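## Task

Undo the knot in the plastic bag's handles, then lift exactly three fruit out and set them on open table surface, leaving the remaining fruit inside the bag.

## Robot and tools

Robot: two arms, left_arm and right_arm, each a six-joint arm with a two-finger parallel gripper. Bases as calibrated in the scene frame: left_arm near (-0.002, +0.337, +0.018) m, right_arm near (+0.001, -0.268, +0.022) m, both nearly unrotated. Four cameras: cam_high and cam_low on a fixed beam behind the arms, plus cam_left_wrist and cam_right_wrist on the grippers; all images are 672x504.

Frame: everything uses the scene frame. Origin sits at table height, centred between the nominal bases, a little behind the near table edge. +x points out over the table, +z up, and left_arm lies toward +y (arm names do not match image left/right). The gripper's fingers extend along its own +z and close along its own y. end_effector_position is the point between the pads, roughly 1 cm behind the tips. Printed positions and orientations may be off by a few cm, more at long reach.

Command row format (shared by execute_actions and move): one flat list of 14 numbers, each in [-1, 1]. First 7 are left_arm: dx, dy, dz, rx, ry, rz, opening; next 7 are right_arm in the same order. Both arms always appear, even if one is idle. dx, dy, dz, rx, ry, rz are offsets, not poses, measured from that arm's Hand target at the start of the action or move, along scene axes; rotation is about the Hand target position, and rx, ry, rz form one rotation vector. Scale: 1.0 equals 0.6 m or 180 degrees, so 0.05 is 3 cm. Opening is absolute, not an offset: +1 fully open (0.093 m), -1 closed. All zeros for the six pose numbers re-requests the current Hand target; a 0 opening is a real half-open command, so resend the present opening to keep a grip unchanged.

execute_actions(actions, cameras): actions is a list of actions; each action is a list of up to 15 rows, one per 1/30 s step, the last row held to fill 15 steps. Every row counts from the action's starting Hand target, and the next action starts from the new Hand target, so repeating an offset moves further. cameras lists names, ["all"], or []; an empty actions list returns all images and full state.

move(target, speed, blend, opening_speed, grip_force, blocking, cameras): target is one 14-number row or a list of up to 15 rows, every row counted from the same starting Hand targets. Grippers travel straight lines, ending together, capped at 10 s. speed in m/s, 0.002 to 2.9 (default 0.25), one value or one per target. blend in metres rounds corners in a list (0 means stop at each). opening_speed is per second on the -1..+1 scale, at least 0.2. grip_force is newtons per pad, 10 to 50, one value or one per arm; in this task the effective cap is about 25 to 37 N. blocking=false returns after about 0.5 s while motion continues. The result adds a move: line: done, off_target, moving, held or fault, plus limits (paced means the pose was clipped, held means steps were withheld). Moves do not avoid obstacles or the other arm; avoid paths near an arm's own base.

wait(seconds 0 to 10, cameras) lets time pass holding commands. stop(cameras) brakes a running move. zoom_image(camera, region [x0, y0, x1, y1] pixels, max 504x504) enlarges part of the latest image. read_manual only gives licence text. finished_scene(scene) ends the current scene irreversibly; pass its number.

Results: end_effector_position (m) and end_effector_quat_wxyz per arm; Hand target (last commanded pose after clipping, base for next offsets); Tool commands; grip_measured (+1 open, -1 closed; pads meet near -0.94; each mm of object width adds about 0.0208; may read up to 0.02 high); Joint positions (last entry is pad gap in m); Joint torques; Joint velocities (may be omitted when still); motor temperatures.

Behaviour: commanded orientation is limited to 40 degrees from the measured one each step. Friction and gravity leave the gripper short, low or tilted, so check after each move and send the remaining difference as an offset. Small moves can fail or go sideways. A blocked arm keeps pushing until you command its target back.

Gripping: to hold a rigid object, send about 0.24 below its width reading; soft or round fruit may need lower. Keep sending that value to hold; send well above the width reading to release. A sudden far-too-low value briefly squeezes hard.

Avoid: anything falling off the table or left off it; dropping or releasing moving items; fast impacts; grippers or fingers touching the other arm; hard contact with the bar, plate (up to 3 cm above table) and rail near the bases. Heat rises when holding loads, reaching far or pushing into unreachable poses: MOTOR HOT appears near 75 °C, and at 90 °C the arm folds up and stops working.

Each tool is called after ">>>" as name(argument=value, ...), one argument or row to a line, values as JSON.

## Session

>>> execute_actions(
  actions=[],
)

Scene clock: 0.00 s.
left_arm: end_effector_position=(+0.3801, +0.3612, +0.0861) grip_measured=+1.000 end_effector_quat_wxyz=(+0.526, -0.034, +0.842, +0.112) | right_arm: end_effector_position=(+0.3835, -0.3091, +0.0805) grip_measured=+1.000 end_effector_quat_wxyz=(+0.541, +0.092, +0.833, -0.064)
Joint positions: left_arm=[-0.064 1.562 0.377 0.745 -0.291 0.044 0.093] | right_arm=[-0.061 1.634 0.349 0.872 0.2 0.06 0.093]
Joint velocities: within noise
Joint torques (N m): no reading
Motor temperatures (°C): left_arm=[23 27 30 31 22 25 23] | right_arm=[25 30 32 29 25 28 24]
Heat: left arm: 31 °C; right arm: 32 °C.
Hand target: left_arm +0.3821, +0.3607, +0.0901; +0.531, -0.034, +0.839, +0.111 | right_arm +0.3859, -0.3084, +0.0852; +0.547, +0.092, +0.830, -0.062
Tool commands: left_gripper/opening=+1.0 right_gripper/opening=+1.0

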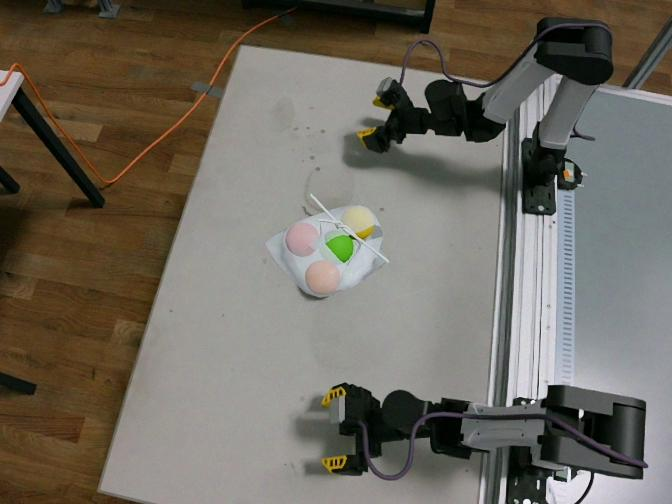

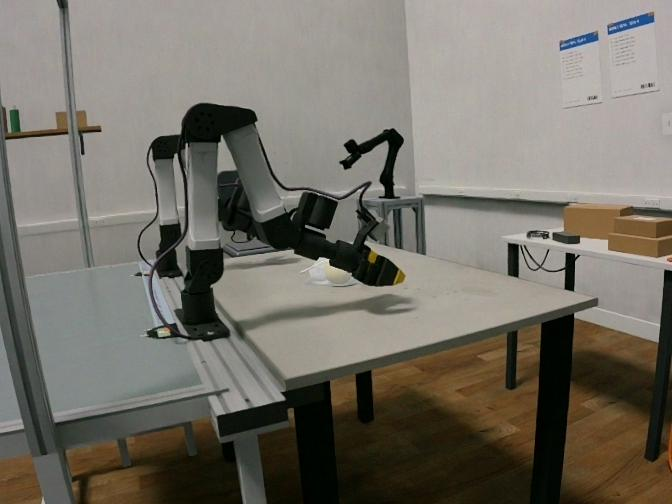

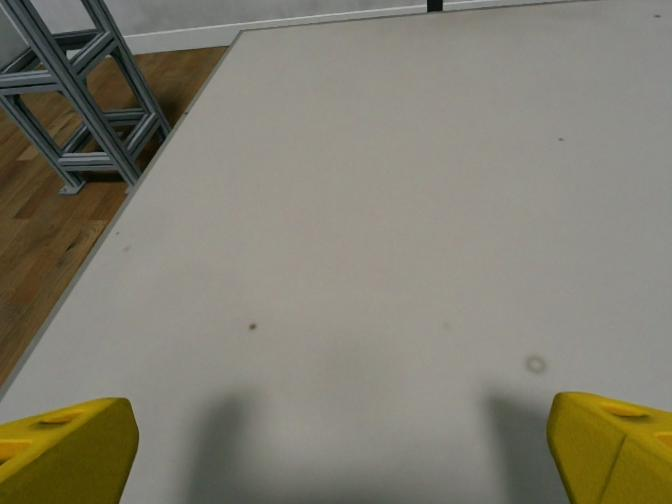

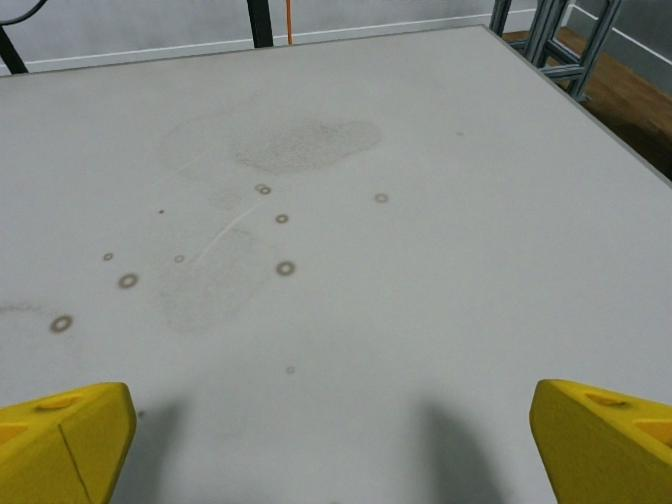

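>>> zoom_image(
  camera="cam_high",
  region=[240, 170, 420, 310],
)

>>> zoom_image(
  camera="cam_low",
  region=[270, 220, 430, 320],
)

Scaled by 2.800 from the camera's 672x504 image, which has a finer 960x720 frame.

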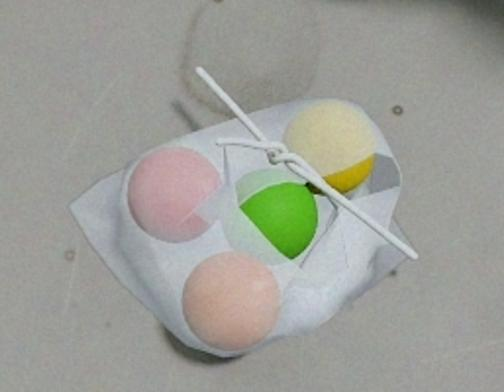

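Scaled by 3.150 from the camera's 672x504 image, which has a finer 960x720 frame.

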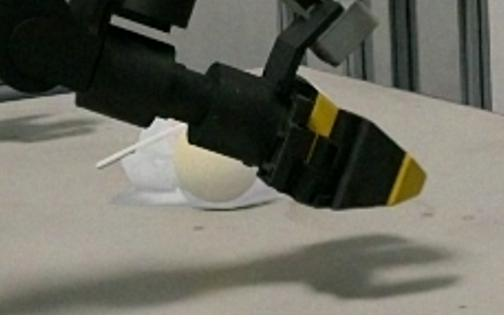

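>>> move(
  target=[0, 0, 0, 0, 0, 0, 1, -0.013, 0.541, 0.191, -0.0254, 0.1222, 0.2719, 1],
  speed=0.3,
  cameras=["cam_high", "cam_low", "cam_right_wrist"],
)

Scene clock: 33.10 s.
left_arm: end_effector_position=(+0.3801, +0.3612, +0.0861) grip_measured=+1.000 end_effector_quat_wxyz=(+0.526, -0.034, +0.842, +0.112) | right_arm: end_effector_position=(+0.3788, +0.0107, +0.1995) grip_measured=+1.000 end_effector_quat_wxyz=(+0.374, -0.282, +0.875, +0.120)
Joint positions: left_arm=[-0.064 1.562 0.377 0.745 -0.291 0.044 0.093] | right_arm=[0.615 1.669 1.3 -0.4 0.042 0.009 0.093]
Joint torques (N m): left_arm=[-0.34 -5.2 6.43 2.24 -0.11 0.01] | right_arm=[0.14 -6.84 10.69 1.25 -0.06 0.05]
Motor temperatures (°C): left_arm=[23 29 33 39 22 25 23] | right_arm=[25 33 34 33 25 28 24]
Heat: left arm: 39 °C; right arm: 34 °C.
Hand target: left_arm +0.3821, +0.3607, +0.0901; +0.531, -0.034, +0.839, +0.111 | right_arm +0.3782, +0.0161, +0.1997; +0.364, -0.292, +0.876, +0.121
Off the commanded pose: left_arm 0.005 m, 1 deg | right_arm 0.006 m, 2 deg.
move: done
Images, in order (width x height): cam_high 672x504, cam_low 672x504, cam_right_wrist 672x504.

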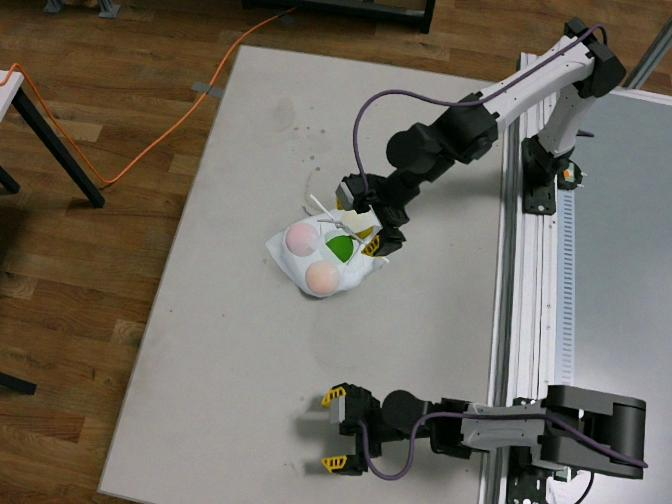

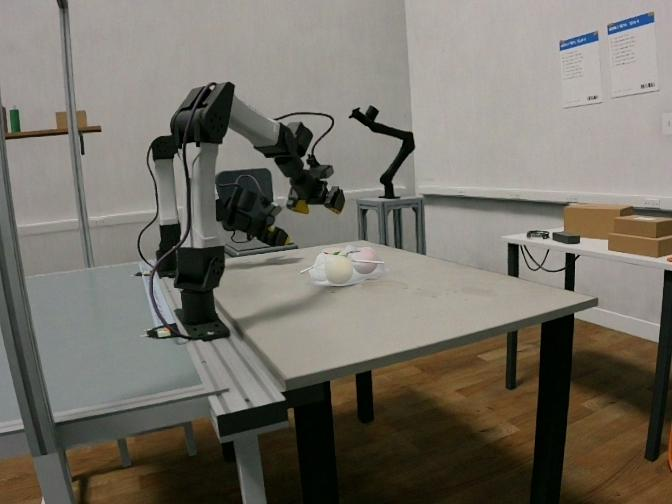

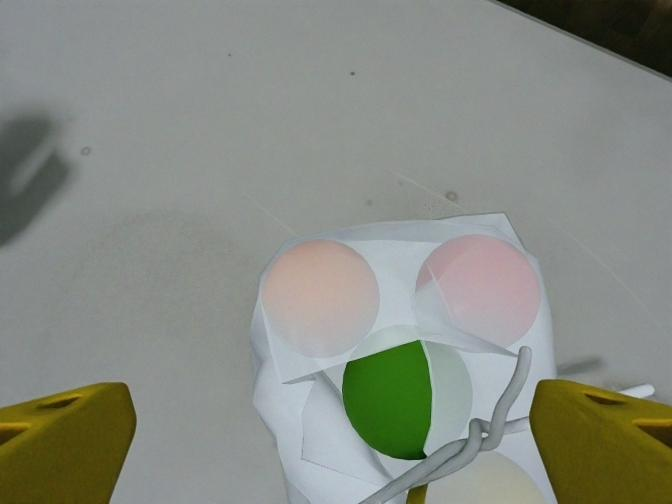

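>>> zoom_image(
  camera="cam_right_wrist",
  region=[240, 200, 672, 504],
)

>>> zoom_image(
  camera="cam_low",
  region=[280, 220, 410, 310],
)

Scaled by 1.167 from the camera's 672x504 image, which has a finer 960x720 frame.

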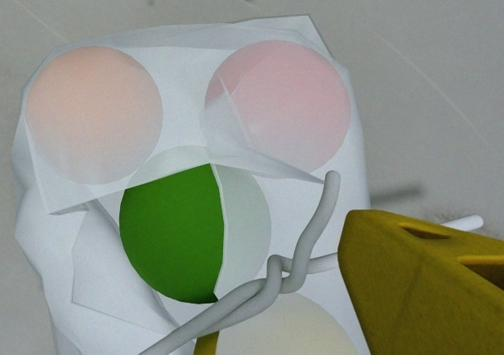

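Scaled by 3.877 from the camera's 672x504 image, which has a finer 960x720 frame.

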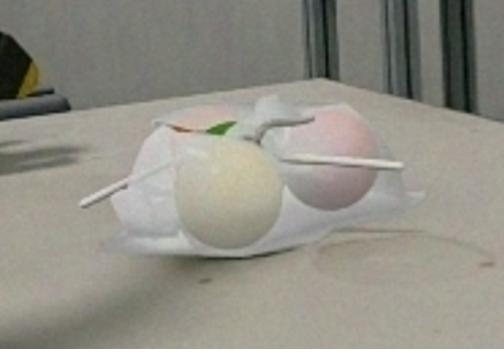

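>>> move(
  target=[0, 0, 0, 0, 0, 0, 1, -0.06, -0.185, -0.013, 0, 0, 0, 1],
  speed=0.3,
  cameras=["cam_right_wrist", "cam_high"],
)

>>> zoom_image(
  camera="cam_right_wrist",
  region=[190, 100, 500, 400],
)

Scene clock: 53.23 s.
left_arm: end_effector_position=(+0.3801, +0.3612, +0.0861) grip_measured=+1.000 end_effector_quat_wxyz=(+0.526, -0.034, +0.842, +0.112) | right_arm: end_effector_position=(+0.3523, -0.0914, +0.1984) grip_measured=+1.000 end_effector_quat_wxyz=(+0.379, -0.286, +0.872, +0.119)
Joint positions: left_arm=[-0.064 1.562 0.377 0.745 -0.291 0.044 0.093] | right_arm=[0.376 1.374 1.017 -0.409 -0.13 -0.167 0.093]
Joint torques (N m): left_arm=[-0.2 -5.18 6.54 2.24 -0.1 0.03] | right_arm=[-0.84 -7.08 5.96 1.18 -0.16 0.04]
Heat: left arm: 41 °C; right arm: 37 °C.
Hand target: left_arm +0.3821, +0.3607, +0.0901; +0.531, -0.034, +0.839, +0.111 | right_arm +0.3422, -0.0949, +0.1920; +0.364, -0.292, +0.876, +0.121
Off the commanded pose: left_arm 0.005 m, 1 deg | right_arm 0.012 m, 2 deg.
move: off_target (right_arm)
Images, in order (width x height): cam_high 672x504, cam_right_wrist 672x504.

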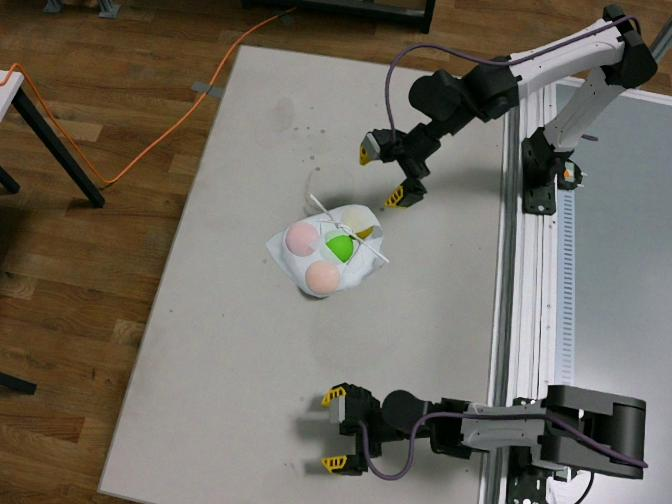

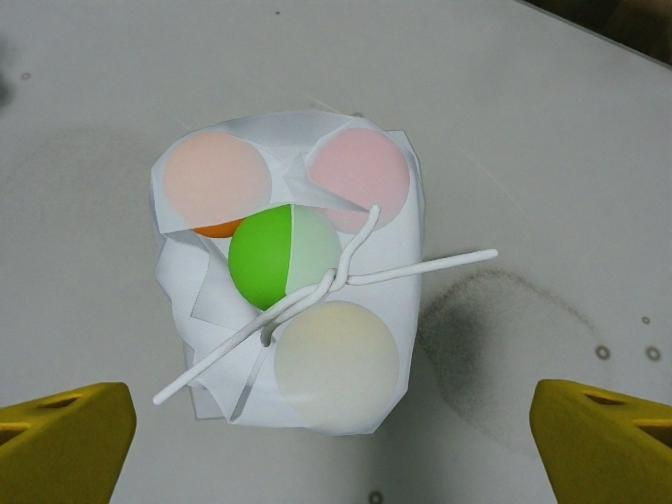

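Scaled by 1.626 from the camera's 672x504 image, which has a finer 960x720 frame.

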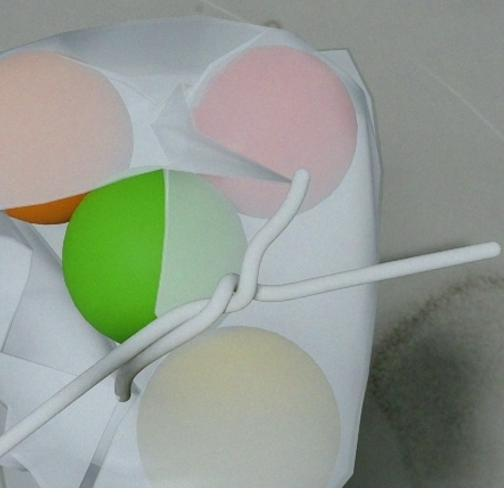

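>>> zoom_image(
  camera="cam_right_wrist",
  region=[250, 190, 400, 350],
)

Scaled by 3.150 from the camera's 672x504 image, which has a finer 960x720 frame.

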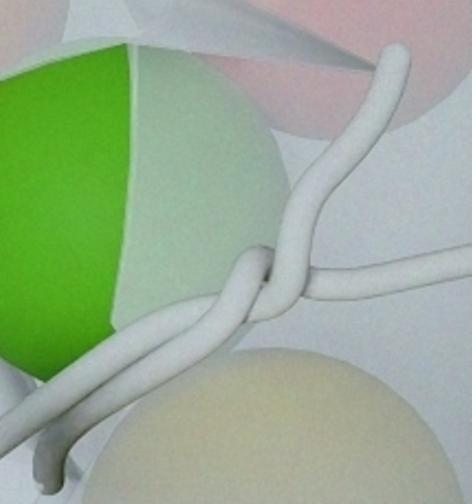

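>>> move(
  target=[-0.127, -0.521, 0.211, -0.0387, 0.0441, -0.2941, 1, -0.07, -0.125, 0.013, 0, 0, 0, 1],
  speed=0.3,
  cameras=["cam_left_wrist", "cam_high"],
)

>>> zoom_image(
  camera="cam_left_wrist",
  region=[190, 100, 500, 400],
)

Scene clock: 161.77 s.
left_arm: end_effector_position=(+0.3087, +0.0513, +0.2178) grip_measured=+1.000 end_effector_quat_wxyz=(+0.482, +0.314, +0.798, -0.181) | right_arm: end_effector_position=(+0.3106, -0.1678, +0.2053) grip_measured=+1.000 end_effector_quat_wxyz=(+0.376, -0.290, +0.872, +0.115)
Joint positions: left_arm=[-0.765 1.35 0.881 -0.02 -0.038 0.014 0.093] | right_arm=[0.126 1.13 0.899 -0.583 -0.303 -0.359 0.093]
Joint torques (N m): left_arm=[-0.46 -4.21 11.18 1.7 0.18 -0.07] | right_arm=[-1.17 -5.09 6.04 1.15 -0.33 0.02]
Motor temperatures (°C): left_arm=[23 30 35 45 21 24 22] | right_arm=[25 34 36 32 25 27 24]
Heat: left arm: 45 °C; right arm: 36 °C.
Hand target: left_arm +0.3058, +0.0480, +0.2166; +0.464, +0.320, +0.805, -0.185 | right_arm +0.3002, -0.1699, +0.1997; +0.363, -0.292, +0.876, +0.121
Off the commanded pose: left_arm 0.004 m, 2 deg | right_arm 0.012 m, 2 deg.
move: off_target (right_arm)
Images, in order (width x height): cam_high 672x504, cam_left_wrist 672x504.

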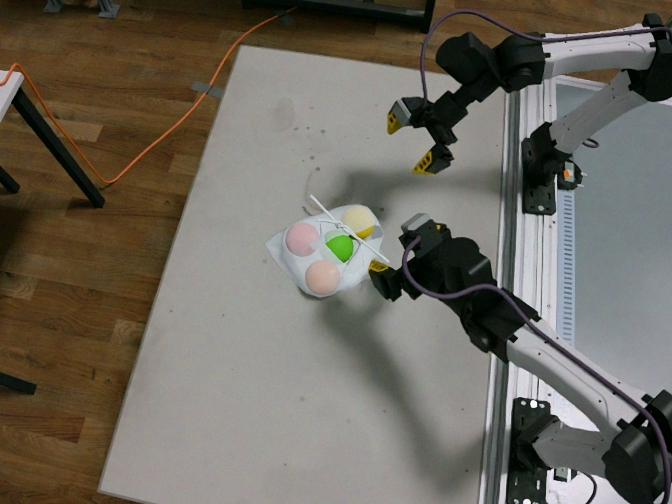

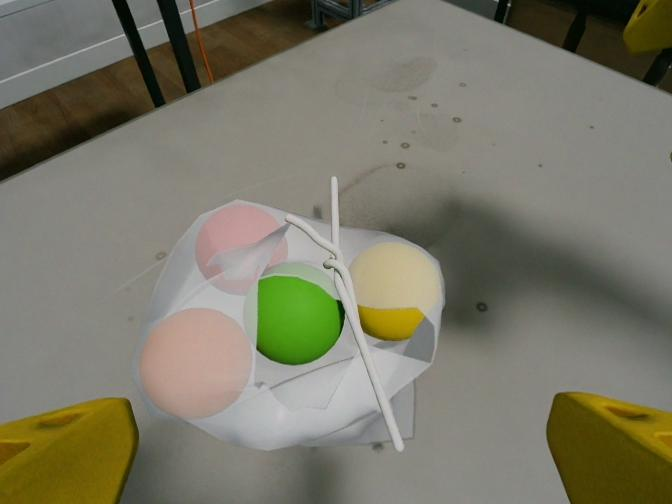

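Scaled by 1.626 from the camera's 672x504 image, which has a finer 960x720 frame.

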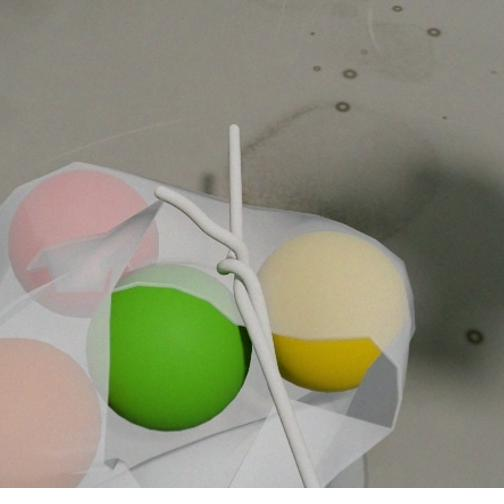

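>>> move(
  target=[0, 0, 0, 0, 0, 0, 1, 0.2497, 0.2073, -0.1162, -0.0368, 0.0755, -0.1207, -0.3],
  speed=0.2,
  cameras=["cam_left_wrist", "cam_right_wrist", "cam_high"],
)

Scene clock: 218.90 s.
left_arm: end_effector_position=(+0.3086, +0.0513, +0.2176) grip_measured=+1.000 end_effector_quat_wxyz=(+0.481, +0.314, +0.798, -0.181) | right_arm: end_effector_position=(+0.4497, -0.0492, +0.1329) grip_measured=-0.297 end_effector_quat_wxyz=(+0.266, -0.127, +0.955, +0.039)
Joint positions: left_arm=[-0.765 1.35 0.881 -0.02 -0.038 0.014 0.093] | right_arm=[0.461 1.987 1.6 -0.652 0.136 0.197 0.031]
Joint torques (N m): left_arm=[-0.46 -4.23 11.1 1.69 0.17 -0.07] | right_arm=[0.64 -8.83 10.07 0.91 0.19 0.24]
Motor temperatures (°C): left_arm=[23 28 41 42 21 24 22] | right_arm=[25 34 37 31 25 27 24]
Heat: left arm: 42 °C; right arm: 37 °C.
Hand target: left_arm +0.3059, +0.0480, +0.2167; +0.464, +0.320, +0.805, -0.185 | right_arm +0.4500, -0.0455, +0.1300; +0.257, -0.126, +0.958, +0.033
Off the commanded pose: left_arm 0.004 m, 2 deg | right_arm 0.005 m, 1 deg.
move: done
Images, in order (width x height): cam_high 672x504, cam_left_wrist 672x504, cam_right_wrist 672x504.

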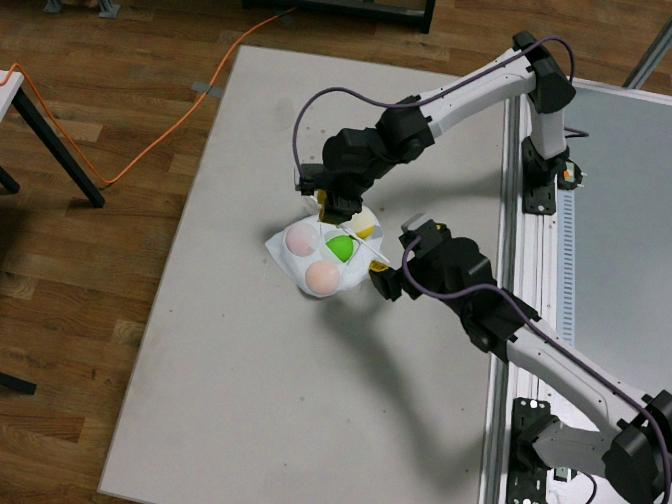

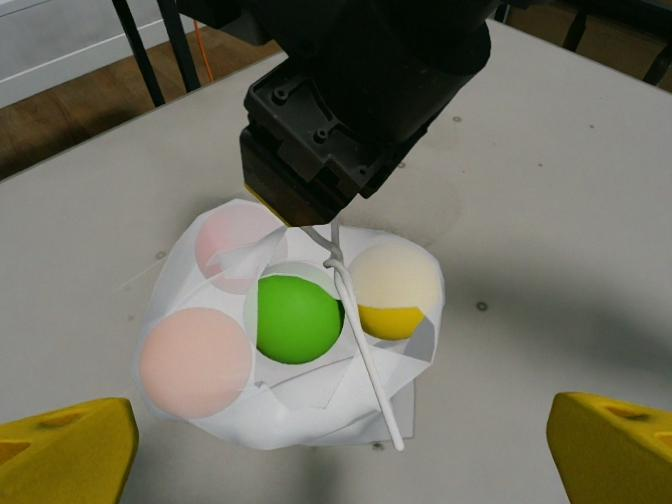

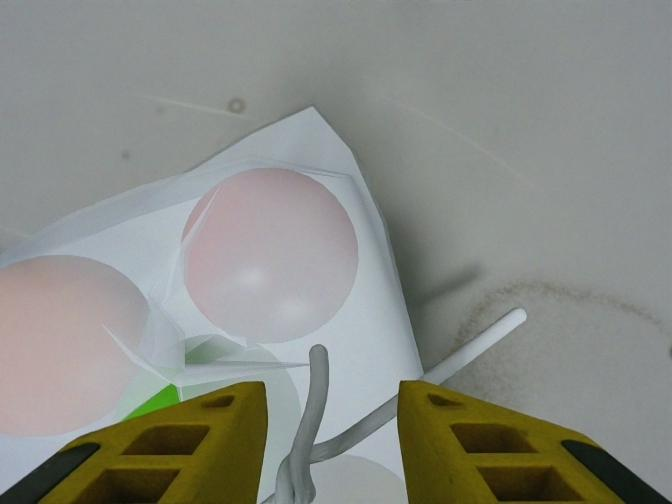

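>>> move(
  target=[0, 0, 0, 0, 0, 0, 1, 0.0005, 0.012, -0.0465, 0, 0, 0, -0.45],
  speed=0.1,
  cameras=["cam_left_wrist", "cam_right_wrist"],
)

Scene clock: 233.37 s.
left_arm: end_effector_position=(+0.3086, +0.0513, +0.2176) grip_measured=+1.000 end_effector_quat_wxyz=(+0.481, +0.314, +0.798, -0.181) | right_arm: end_effector_position=(+0.4497, -0.0437, +0.1140) grip_measured=-0.447 end_effector_quat_wxyz=(+0.257, -0.126, +0.957, +0.036)
Joint positions: left_arm=[-0.765 1.35 0.881 -0.02 -0.038 0.014 0.093] | right_arm=[0.471 2.025 1.588 -0.623 0.142 0.21 0.024]
Joint torques (N m): left_arm=[-0.47 -4.18 11.17 1.69 0.18 -0.07] | right_arm=[0.66 -9.18 5.93 1.43 0.2 0.24]
Heat: left arm: 42 °C; right arm: 39 °C.
Hand target: left_arm +0.3059, +0.0480, +0.2167; +0.464, +0.320, +0.805, -0.185 | right_arm +0.4503, -0.0383, +0.1022; +0.257, -0.126, +0.958, +0.033
Off the commanded pose: left_arm 0.004 m, 2 deg | right_arm 0.013 m, 0 deg.
move: off_target (right_arm)
Images, in order (width x height): cam_left_wrist 672x504, cam_right_wrist 672x504.

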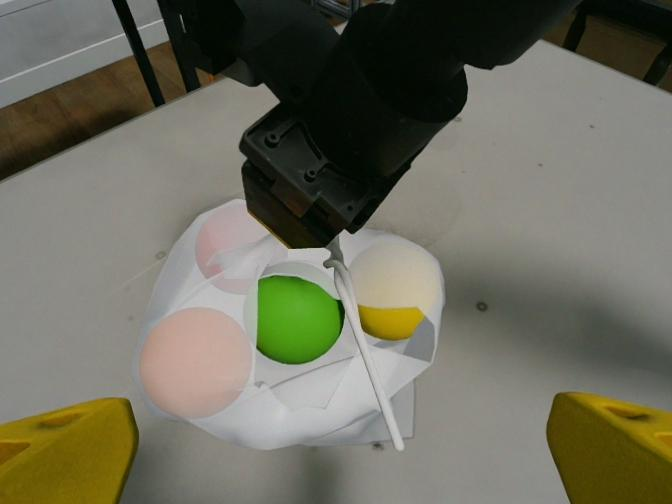

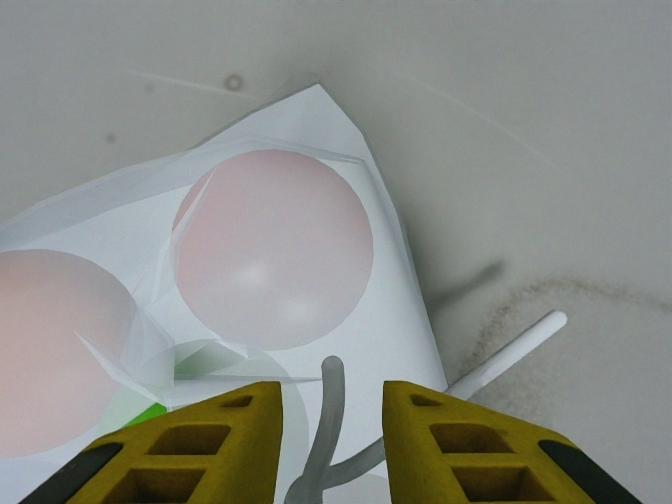

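>>> move(
  target=[0, 0, 0, 0, 0, 0, 1, 0, 0.002, -0.048, 0, 0, 0, -0.45],
  speed=0.08,
  cameras=["cam_left_wrist", "cam_right_wrist"],
)

Scene clock: 237.27 s.
left_arm: end_effector_position=(+0.3086, +0.0513, +0.2176) grip_measured=+1.000 end_effector_quat_wxyz=(+0.481, +0.314, +0.798, -0.181) | right_arm: end_effector_position=(+0.4520, -0.0427, +0.0884) grip_measured=-0.448 end_effector_quat_wxyz=(+0.261, -0.124, +0.957, +0.035)
Joint positions: left_arm=[-0.765 1.35 0.881 -0.02 -0.038 0.014 0.093] | right_arm=[0.471 2.053 1.521 -0.52 0.146 0.211 0.024]
Joint torques (N m): left_arm=[-0.54 -4.18 11.17 1.69 0.17 -0.09] | right_arm=[0.83 -9.01 5.6 1.41 0.16 0.24]
Heat: left arm: 42 °C; right arm: 39 °C.
Hand target: left_arm +0.3059, +0.0480, +0.2167; +0.464, +0.320, +0.805, -0.185 | right_arm +0.4503, -0.0372, +0.0733; +0.257, -0.126, +0.958, +0.033
Off the commanded pose: left_arm 0.004 m, 2 deg | right_arm 0.016 m, 1 deg.
move: off_target (right_arm)
Images, in order (width x height): cam_left_wrist 672x504, cam_right_wrist 672x504.

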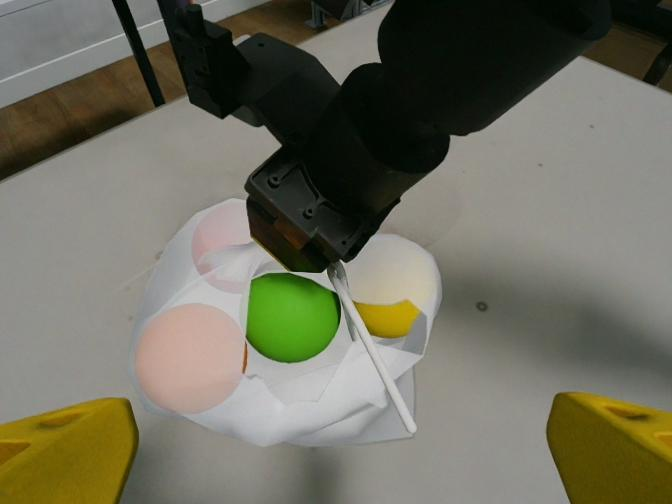

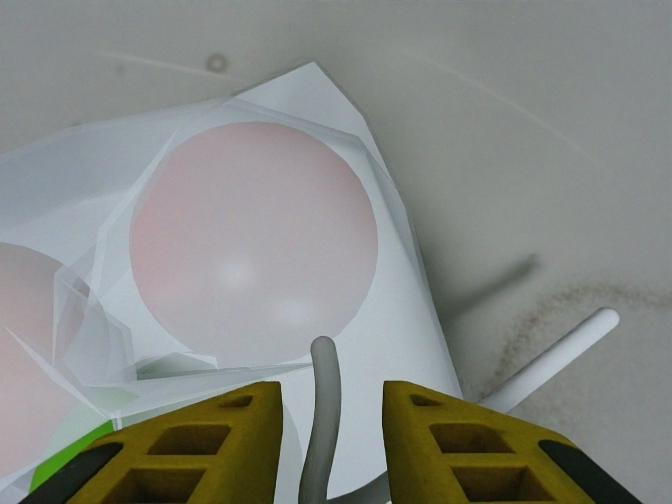

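>>> move(
  target=[0, 0, 0, 0, 0, 0, 1, 0, 0.002, -0.015, 0, 0, 0, -0.45],
  speed=0.05,
  cameras=["cam_left_wrist", "cam_right_wrist"],
)

Scene clock: 243.47 s.
left_arm: end_effector_position=(+0.3086, +0.0513, +0.2176) grip_measured=+1.000 end_effector_quat_wxyz=(+0.481, +0.314, +0.798, -0.181) | right_arm: end_effector_position=(+0.4570, -0.0402, +0.0857) grip_measured=-0.448 end_effector_quat_wxyz=(+0.273, -0.121, +0.953, +0.039)
Joint positions: left_arm=[-0.765 1.35 0.881 -0.02 -0.038 0.014 0.093] | right_arm=[0.471 2.061 1.508 -0.473 0.148 0.214 0.024]
Joint torques (N m): left_arm=[-0.5 -4.25 11.17 1.67 0.15 -0.07] | right_arm=[0.98 -8.5 5.38 1.31 0.17 0.2]
Heat: left arm: 42 °C; right arm: 38 °C.
Hand target: left_arm +0.3059, +0.0480, +0.2167; +0.464, +0.320, +0.805, -0.185 | right_arm +0.4503, -0.0360, +0.0643; +0.257, -0.126, +0.958, +0.033
Off the commanded pose: left_arm 0.004 m, 2 deg | right_arm 0.023 m, 2 deg.
move: off_target (right_arm)
Images, in order (width x height): cam_left_wrist 672x504, cam_right_wrist 672x504.

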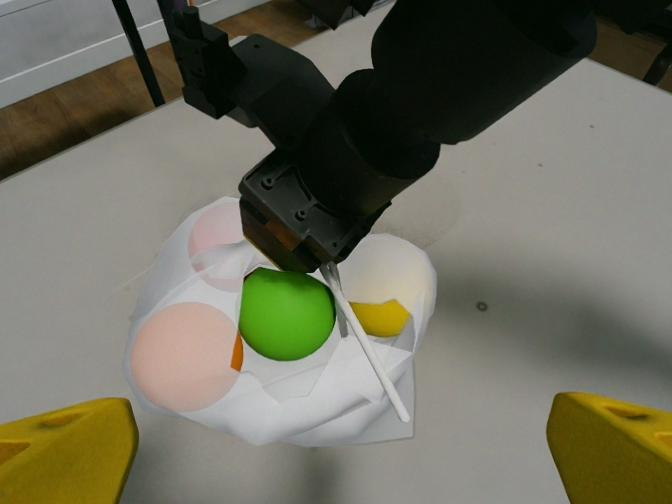

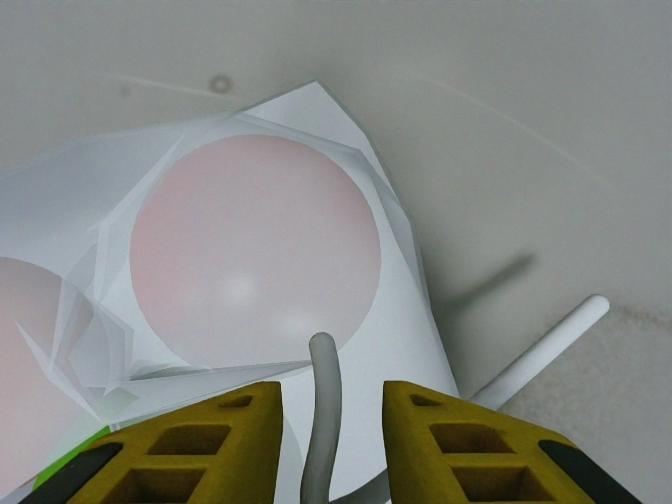

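>>> move(
  target=[0, 0, 0, 0, 0, 0, 1, 0, -0.0033, 0.0795, -0.0288, 0.1073, 0, -0.45],
  speed=0.15,
  cameras=["cam_left_wrist", "cam_right_wrist"],
)

Scene clock: 275.30 s.
left_arm: end_effector_position=(+0.3086, +0.0513, +0.2176) grip_measured=+1.000 end_effector_quat_wxyz=(+0.481, +0.314, +0.798, -0.181) | right_arm: end_effector_position=(+0.4495, -0.0379, +0.1178) grip_measured=-0.448 end_effector_quat_wxyz=(+0.098, -0.136, +0.986, +0.009)
Joint positions: left_arm=[-0.765 1.35 0.881 -0.02 -0.038 0.014 0.093] | right_arm=[0.46 2.366 2.262 -1.279 0.076 0.22 0.024]
Joint torques (N m): left_arm=[-0.58 -4.15 11.18 1.68 0.17 -0.07] | right_arm=[-0.77 -10.69 9.06 0.42 -0.05 0.2]
Motor temperatures (°C): left_arm=[23 28 44 41 21 24 22] | right_arm=[25 41 36 31 25 27 24]
Heat: left arm: 44 °C; right arm: 41 °C.
Hand target: left_arm +0.3059, +0.0480, +0.2167; +0.464, +0.320, +0.805, -0.185 | right_arm +0.4503, -0.0380, +0.1120; +0.087, -0.130, +0.988, +0.011
Off the commanded pose: left_arm 0.004 m, 2 deg | right_arm 0.006 m, 2 deg.
move: done
Images, in order (width x height): cam_left_wrist 672x504, cam_right_wrist 672x504.

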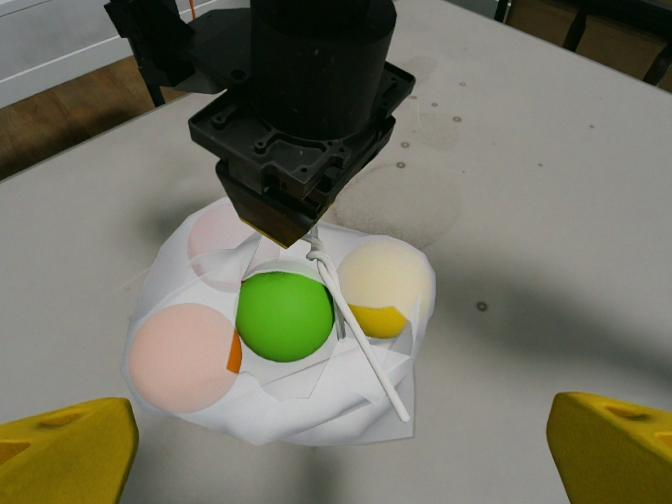

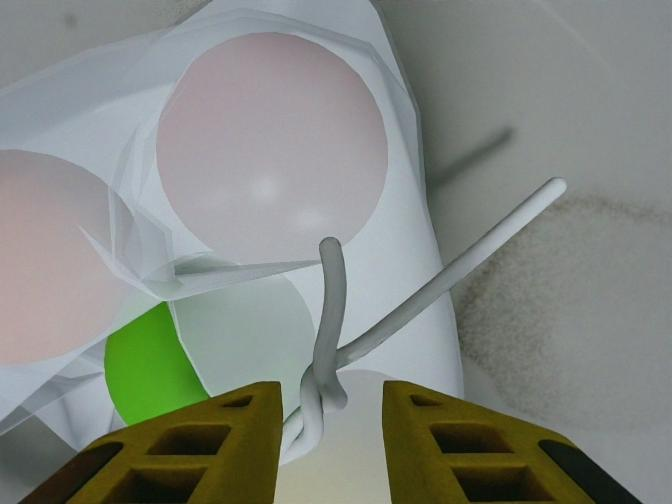

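>>> move(
  target=[0, 0, 0, 0, 0, 0, 1, 0.035, 0.01, -0.04, 0, 0, 0, -0.45],
  speed=0.1,
  cameras=["cam_left_wrist", "cam_right_wrist"],
)

Scene clock: 293.20 s.
left_arm: end_effector_position=(+0.3086, +0.0513, +0.2176) grip_measured=+1.000 end_effector_quat_wxyz=(+0.481, +0.314, +0.798, -0.181) | right_arm: end_effector_position=(+0.4713, -0.0318, +0.0941) grip_measured=-0.448 end_effector_quat_wxyz=(+0.098, -0.130, +0.987, +0.009)
Joint positions: left_arm=[-0.765 1.35 0.881 -0.02 -0.038 0.014 0.093] | right_arm=[0.449 2.497 2.403 -1.289 0.074 0.22 0.024]
Joint torques (N m): left_arm=[-0.49 -4.16 11.14 1.66 0.18 -0.06] | right_arm=[-0.7 -11.59 9.16 0.39 -0.08 0.1]
Heat: left arm: 44 °C; right arm: 41 °C.
Hand target: left_arm +0.3059, +0.0480, +0.2167; +0.464, +0.320, +0.805, -0.185 | right_arm +0.4713, -0.0320, +0.0880; +0.087, -0.130, +0.988, +0.011
Off the commanded pose: left_arm 0.004 m, 2 deg | right_arm 0.006 m, 1 deg.
move: done
Images, in order (width x height): cam_left_wrist 672x504, cam_right_wrist 672x504.

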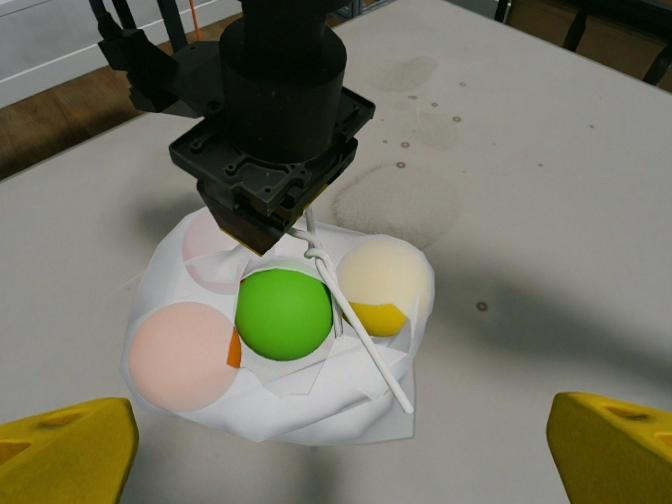

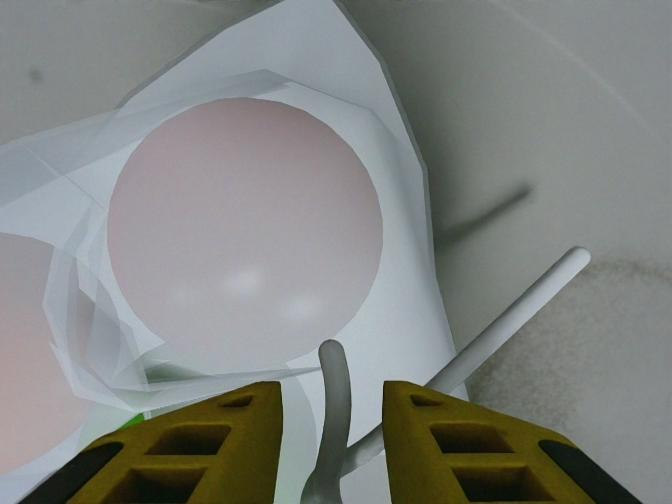

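>>> zoom_image(
  camera="cam_right_wrist",
  region=[270, 320, 400, 504],
)

>>> zoom_image(
  camera="cam_left_wrist",
  region=[170, 150, 420, 350],
)

Scaled by 2.739 from the camera's 672x504 image, which has a finer 960x720 frame.

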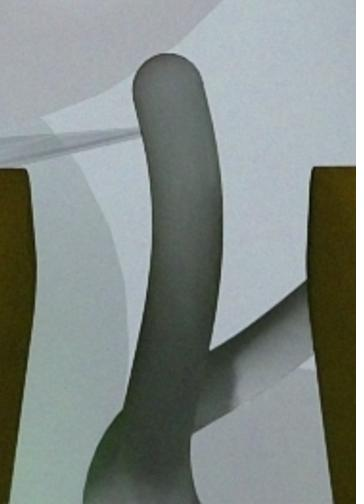

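Scaled by 2.016 from the camera's 672x504 image, which has a finer 960x720 frame.

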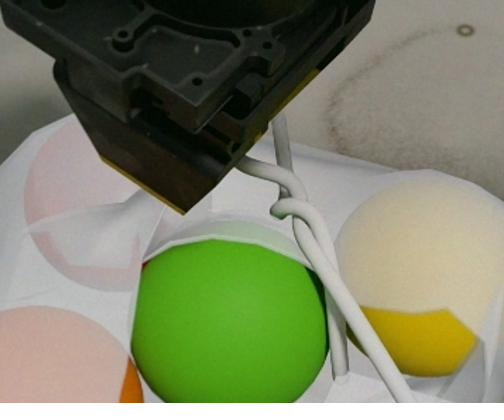

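>>> move(
  target=[0, 0, 0, 0, 0, 0, 1, 0, -0.006, -0.012, 0, 0, 0, -0.45],
  speed=0.05,
  cameras=["cam_left_wrist", "cam_right_wrist"],
)

Scene clock: 313.87 s.
left_arm: end_effector_position=(+0.3086, +0.0513, +0.2176) grip_measured=+1.000 end_effector_quat_wxyz=(+0.481, +0.314, +0.798, -0.181) | right_arm: end_effector_position=(+0.4703, -0.0358, +0.0899) grip_measured=-0.448 end_effector_quat_wxyz=(+0.092, -0.128, +0.988, +0.007)
Joint positions: left_arm=[-0.765 1.35 0.881 -0.02 -0.038 0.014 0.093] | right_arm=[0.442 2.497 2.389 -1.288 0.072 0.22 0.024]
Joint torques (N m): left_arm=[-0.4 -4.22 11.11 1.69 0.18 -0.09] | right_arm=[-0.79 -12.97 5.24 0.72 -0.01 0.03]
Heat: left arm: 45 °C; right arm: 44 °C.
Hand target: left_arm +0.3059, +0.0480, +0.2167; +0.464, +0.320, +0.805, -0.185 | right_arm +0.4713, -0.0354, +0.0808; +0.087, -0.131, +0.988, +0.011
Off the commanded pose: left_arm 0.004 m, 2 deg | right_arm 0.009 m, 1 deg.
move: done
Images, in order (width x height): cam_left_wrist 672x504, cam_right_wrist 672x504.

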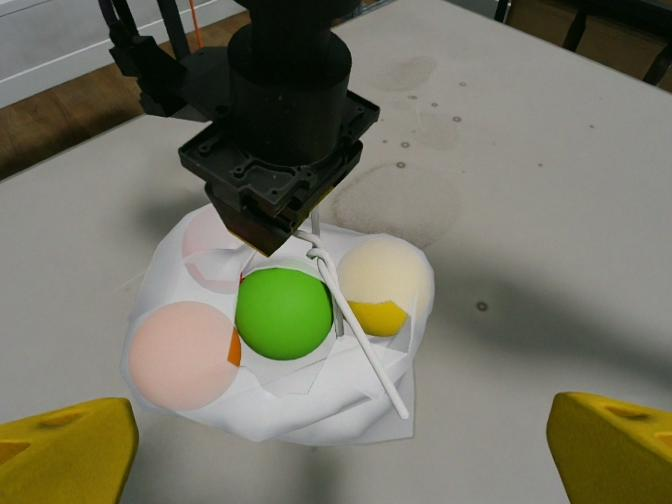

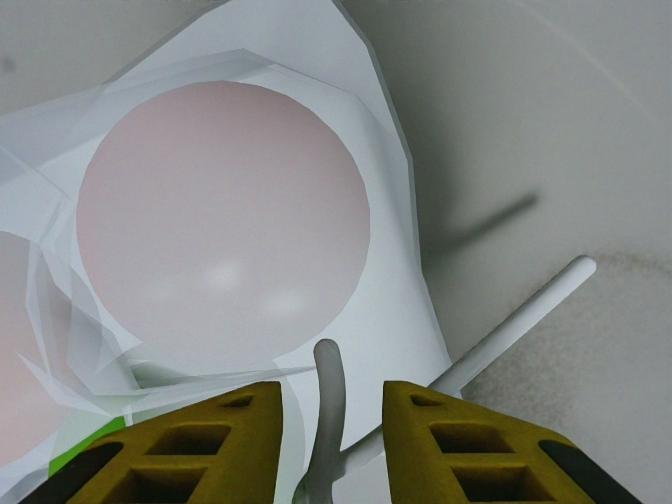

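>>> move(
  target=[0, 0, 0, 0, 0, 0, 1, 0, 0, 0, 0, 0, 0, -1],
  speed=0.05,
  opening_speed=0.5,
  cameras=["cam_left_wrist", "cam_right_wrist"],
)

Scene clock: 318.47 s.
left_arm: end_effector_position=(+0.3086, +0.0513, +0.2176) grip_measured=+1.000 end_effector_quat_wxyz=(+0.481, +0.314, +0.798, -0.181) | right_arm: end_effector_position=(+0.4703, -0.0358, +0.0899) grip_measured=-0.903 end_effector_quat_wxyz=(+0.092, -0.128, +0.988, +0.007)
Joint positions: left_arm=[-0.765 1.35 0.881 -0.02 -0.038 0.014 0.093] | right_arm=[0.442 2.497 2.389 -1.288 0.072 0.22 0.002]
Joint torques (N m): left_arm=[-0.46 -4.14 11.12 1.7 0.17 -0.05] | right_arm=[-0.7 -12.78 5.26 0.74 -0.06 0.05]
Heat: left arm: 45 °C; right arm: 45 °C.
Hand target: left_arm +0.3059, +0.0480, +0.2167; +0.464, +0.320, +0.805, -0.185 | right_arm +0.4713, -0.0354, +0.0808; +0.087, -0.131, +0.988, +0.011
Off the commanded pose: left_arm 0.004 m, 2 deg | right_arm 0.009 m, 1 deg.
move: done
Images, in order (width x height): cam_left_wrist 672x504, cam_right_wrist 672x504.

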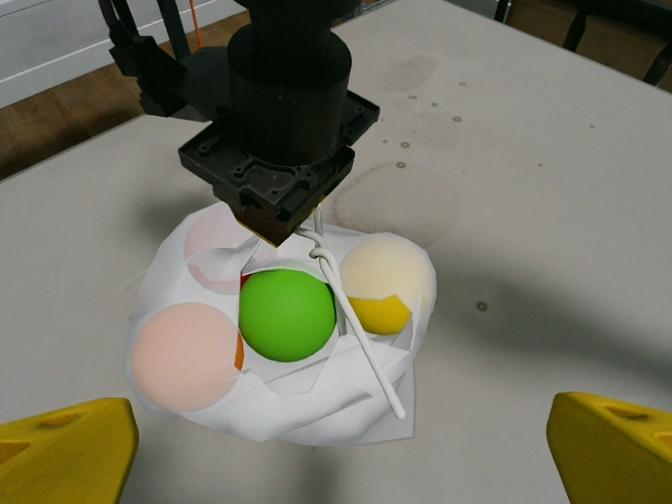

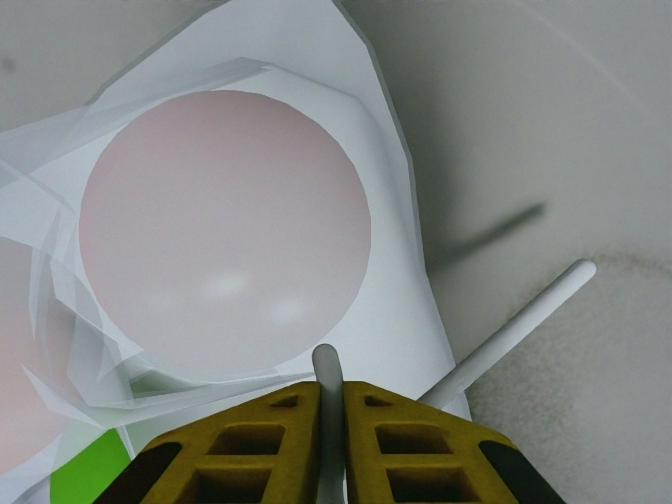

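>>> move(
  target=[0, 0, 0, 0, 0, 0, 1, 0.03, 0, 0.05, 0, 0, 0, -1],
  speed=0.05,
  cameras=["cam_left_wrist", "cam_right_wrist", "cam_low"],
)

Scene clock: 322.20 s.
left_arm: end_effector_position=(+0.3086, +0.0513, +0.2176) grip_measured=+1.000 end_effector_quat_wxyz=(+0.481, +0.314, +0.798, -0.181) | right_arm: end_effector_position=(+0.4902, -0.0344, +0.1194) grip_measured=-0.903 end_effector_quat_wxyz=(+0.116, -0.127, +0.985, +0.015)
Joint positions: left_arm=[-0.765 1.35 0.881 -0.02 -0.038 0.014 0.093] | right_arm=[0.428 2.672 2.838 -1.509 0.07 0.204 0.002]
Joint torques (N m): left_arm=[-0.46 -4.12 11.12 1.68 0.17 -0.08] | right_arm=[-0.91 -11.77 8.64 0.49 -0.06 0.03]
Heat: left arm: 45 °C; right arm: 45 °C.
Hand target: left_arm +0.3059, +0.0480, +0.2167; +0.464, +0.320, +0.805, -0.185 | right_arm +0.4893, -0.0355, +0.1109; +0.087, -0.130, +0.988, +0.011
Off the commanded pose: left_arm 0.004 m, 2 deg | right_arm 0.009 m, 3 deg.
elbow stopped short (right arm): the move would have taken joint 3 (elbow) straighter than the controller allows.
move: off_target (right_arm)
Images, in order (width x height): cam_low 672x504, cam_left_wrist 672x504, cam_right_wrist 672x504.

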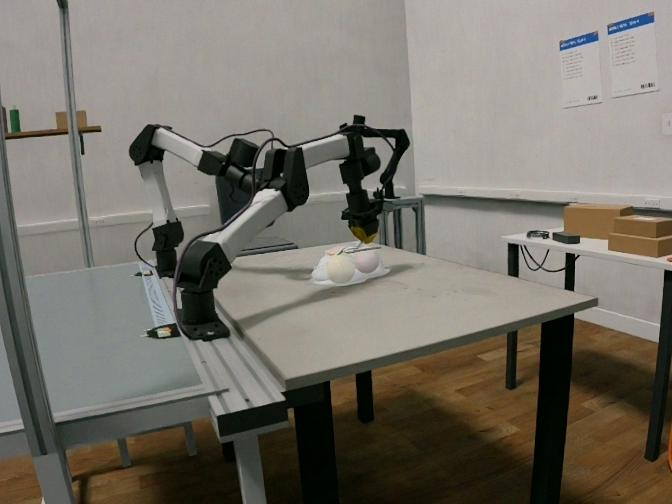

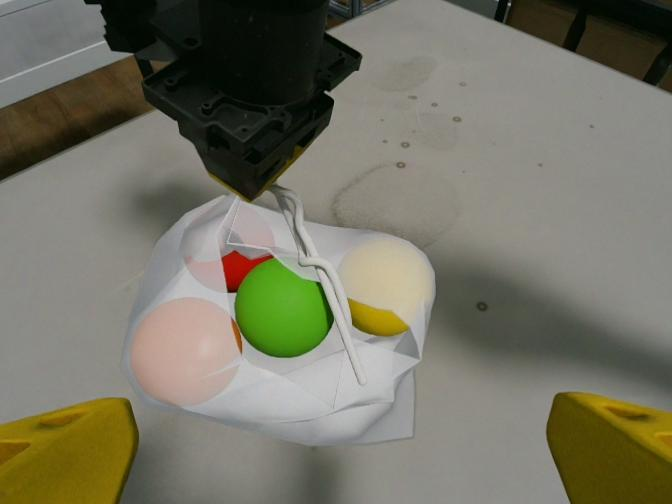

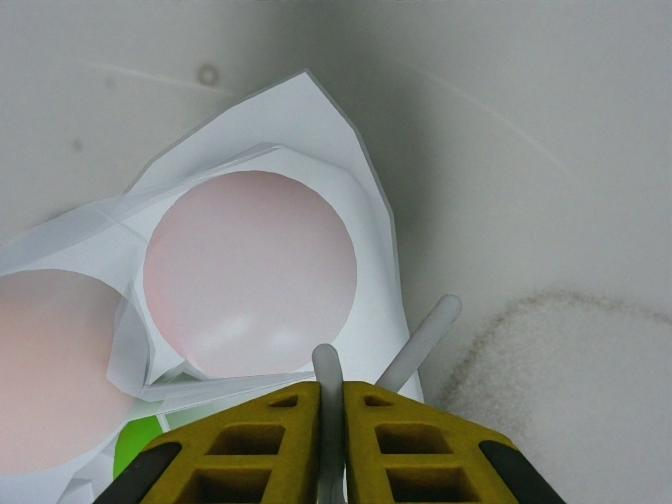

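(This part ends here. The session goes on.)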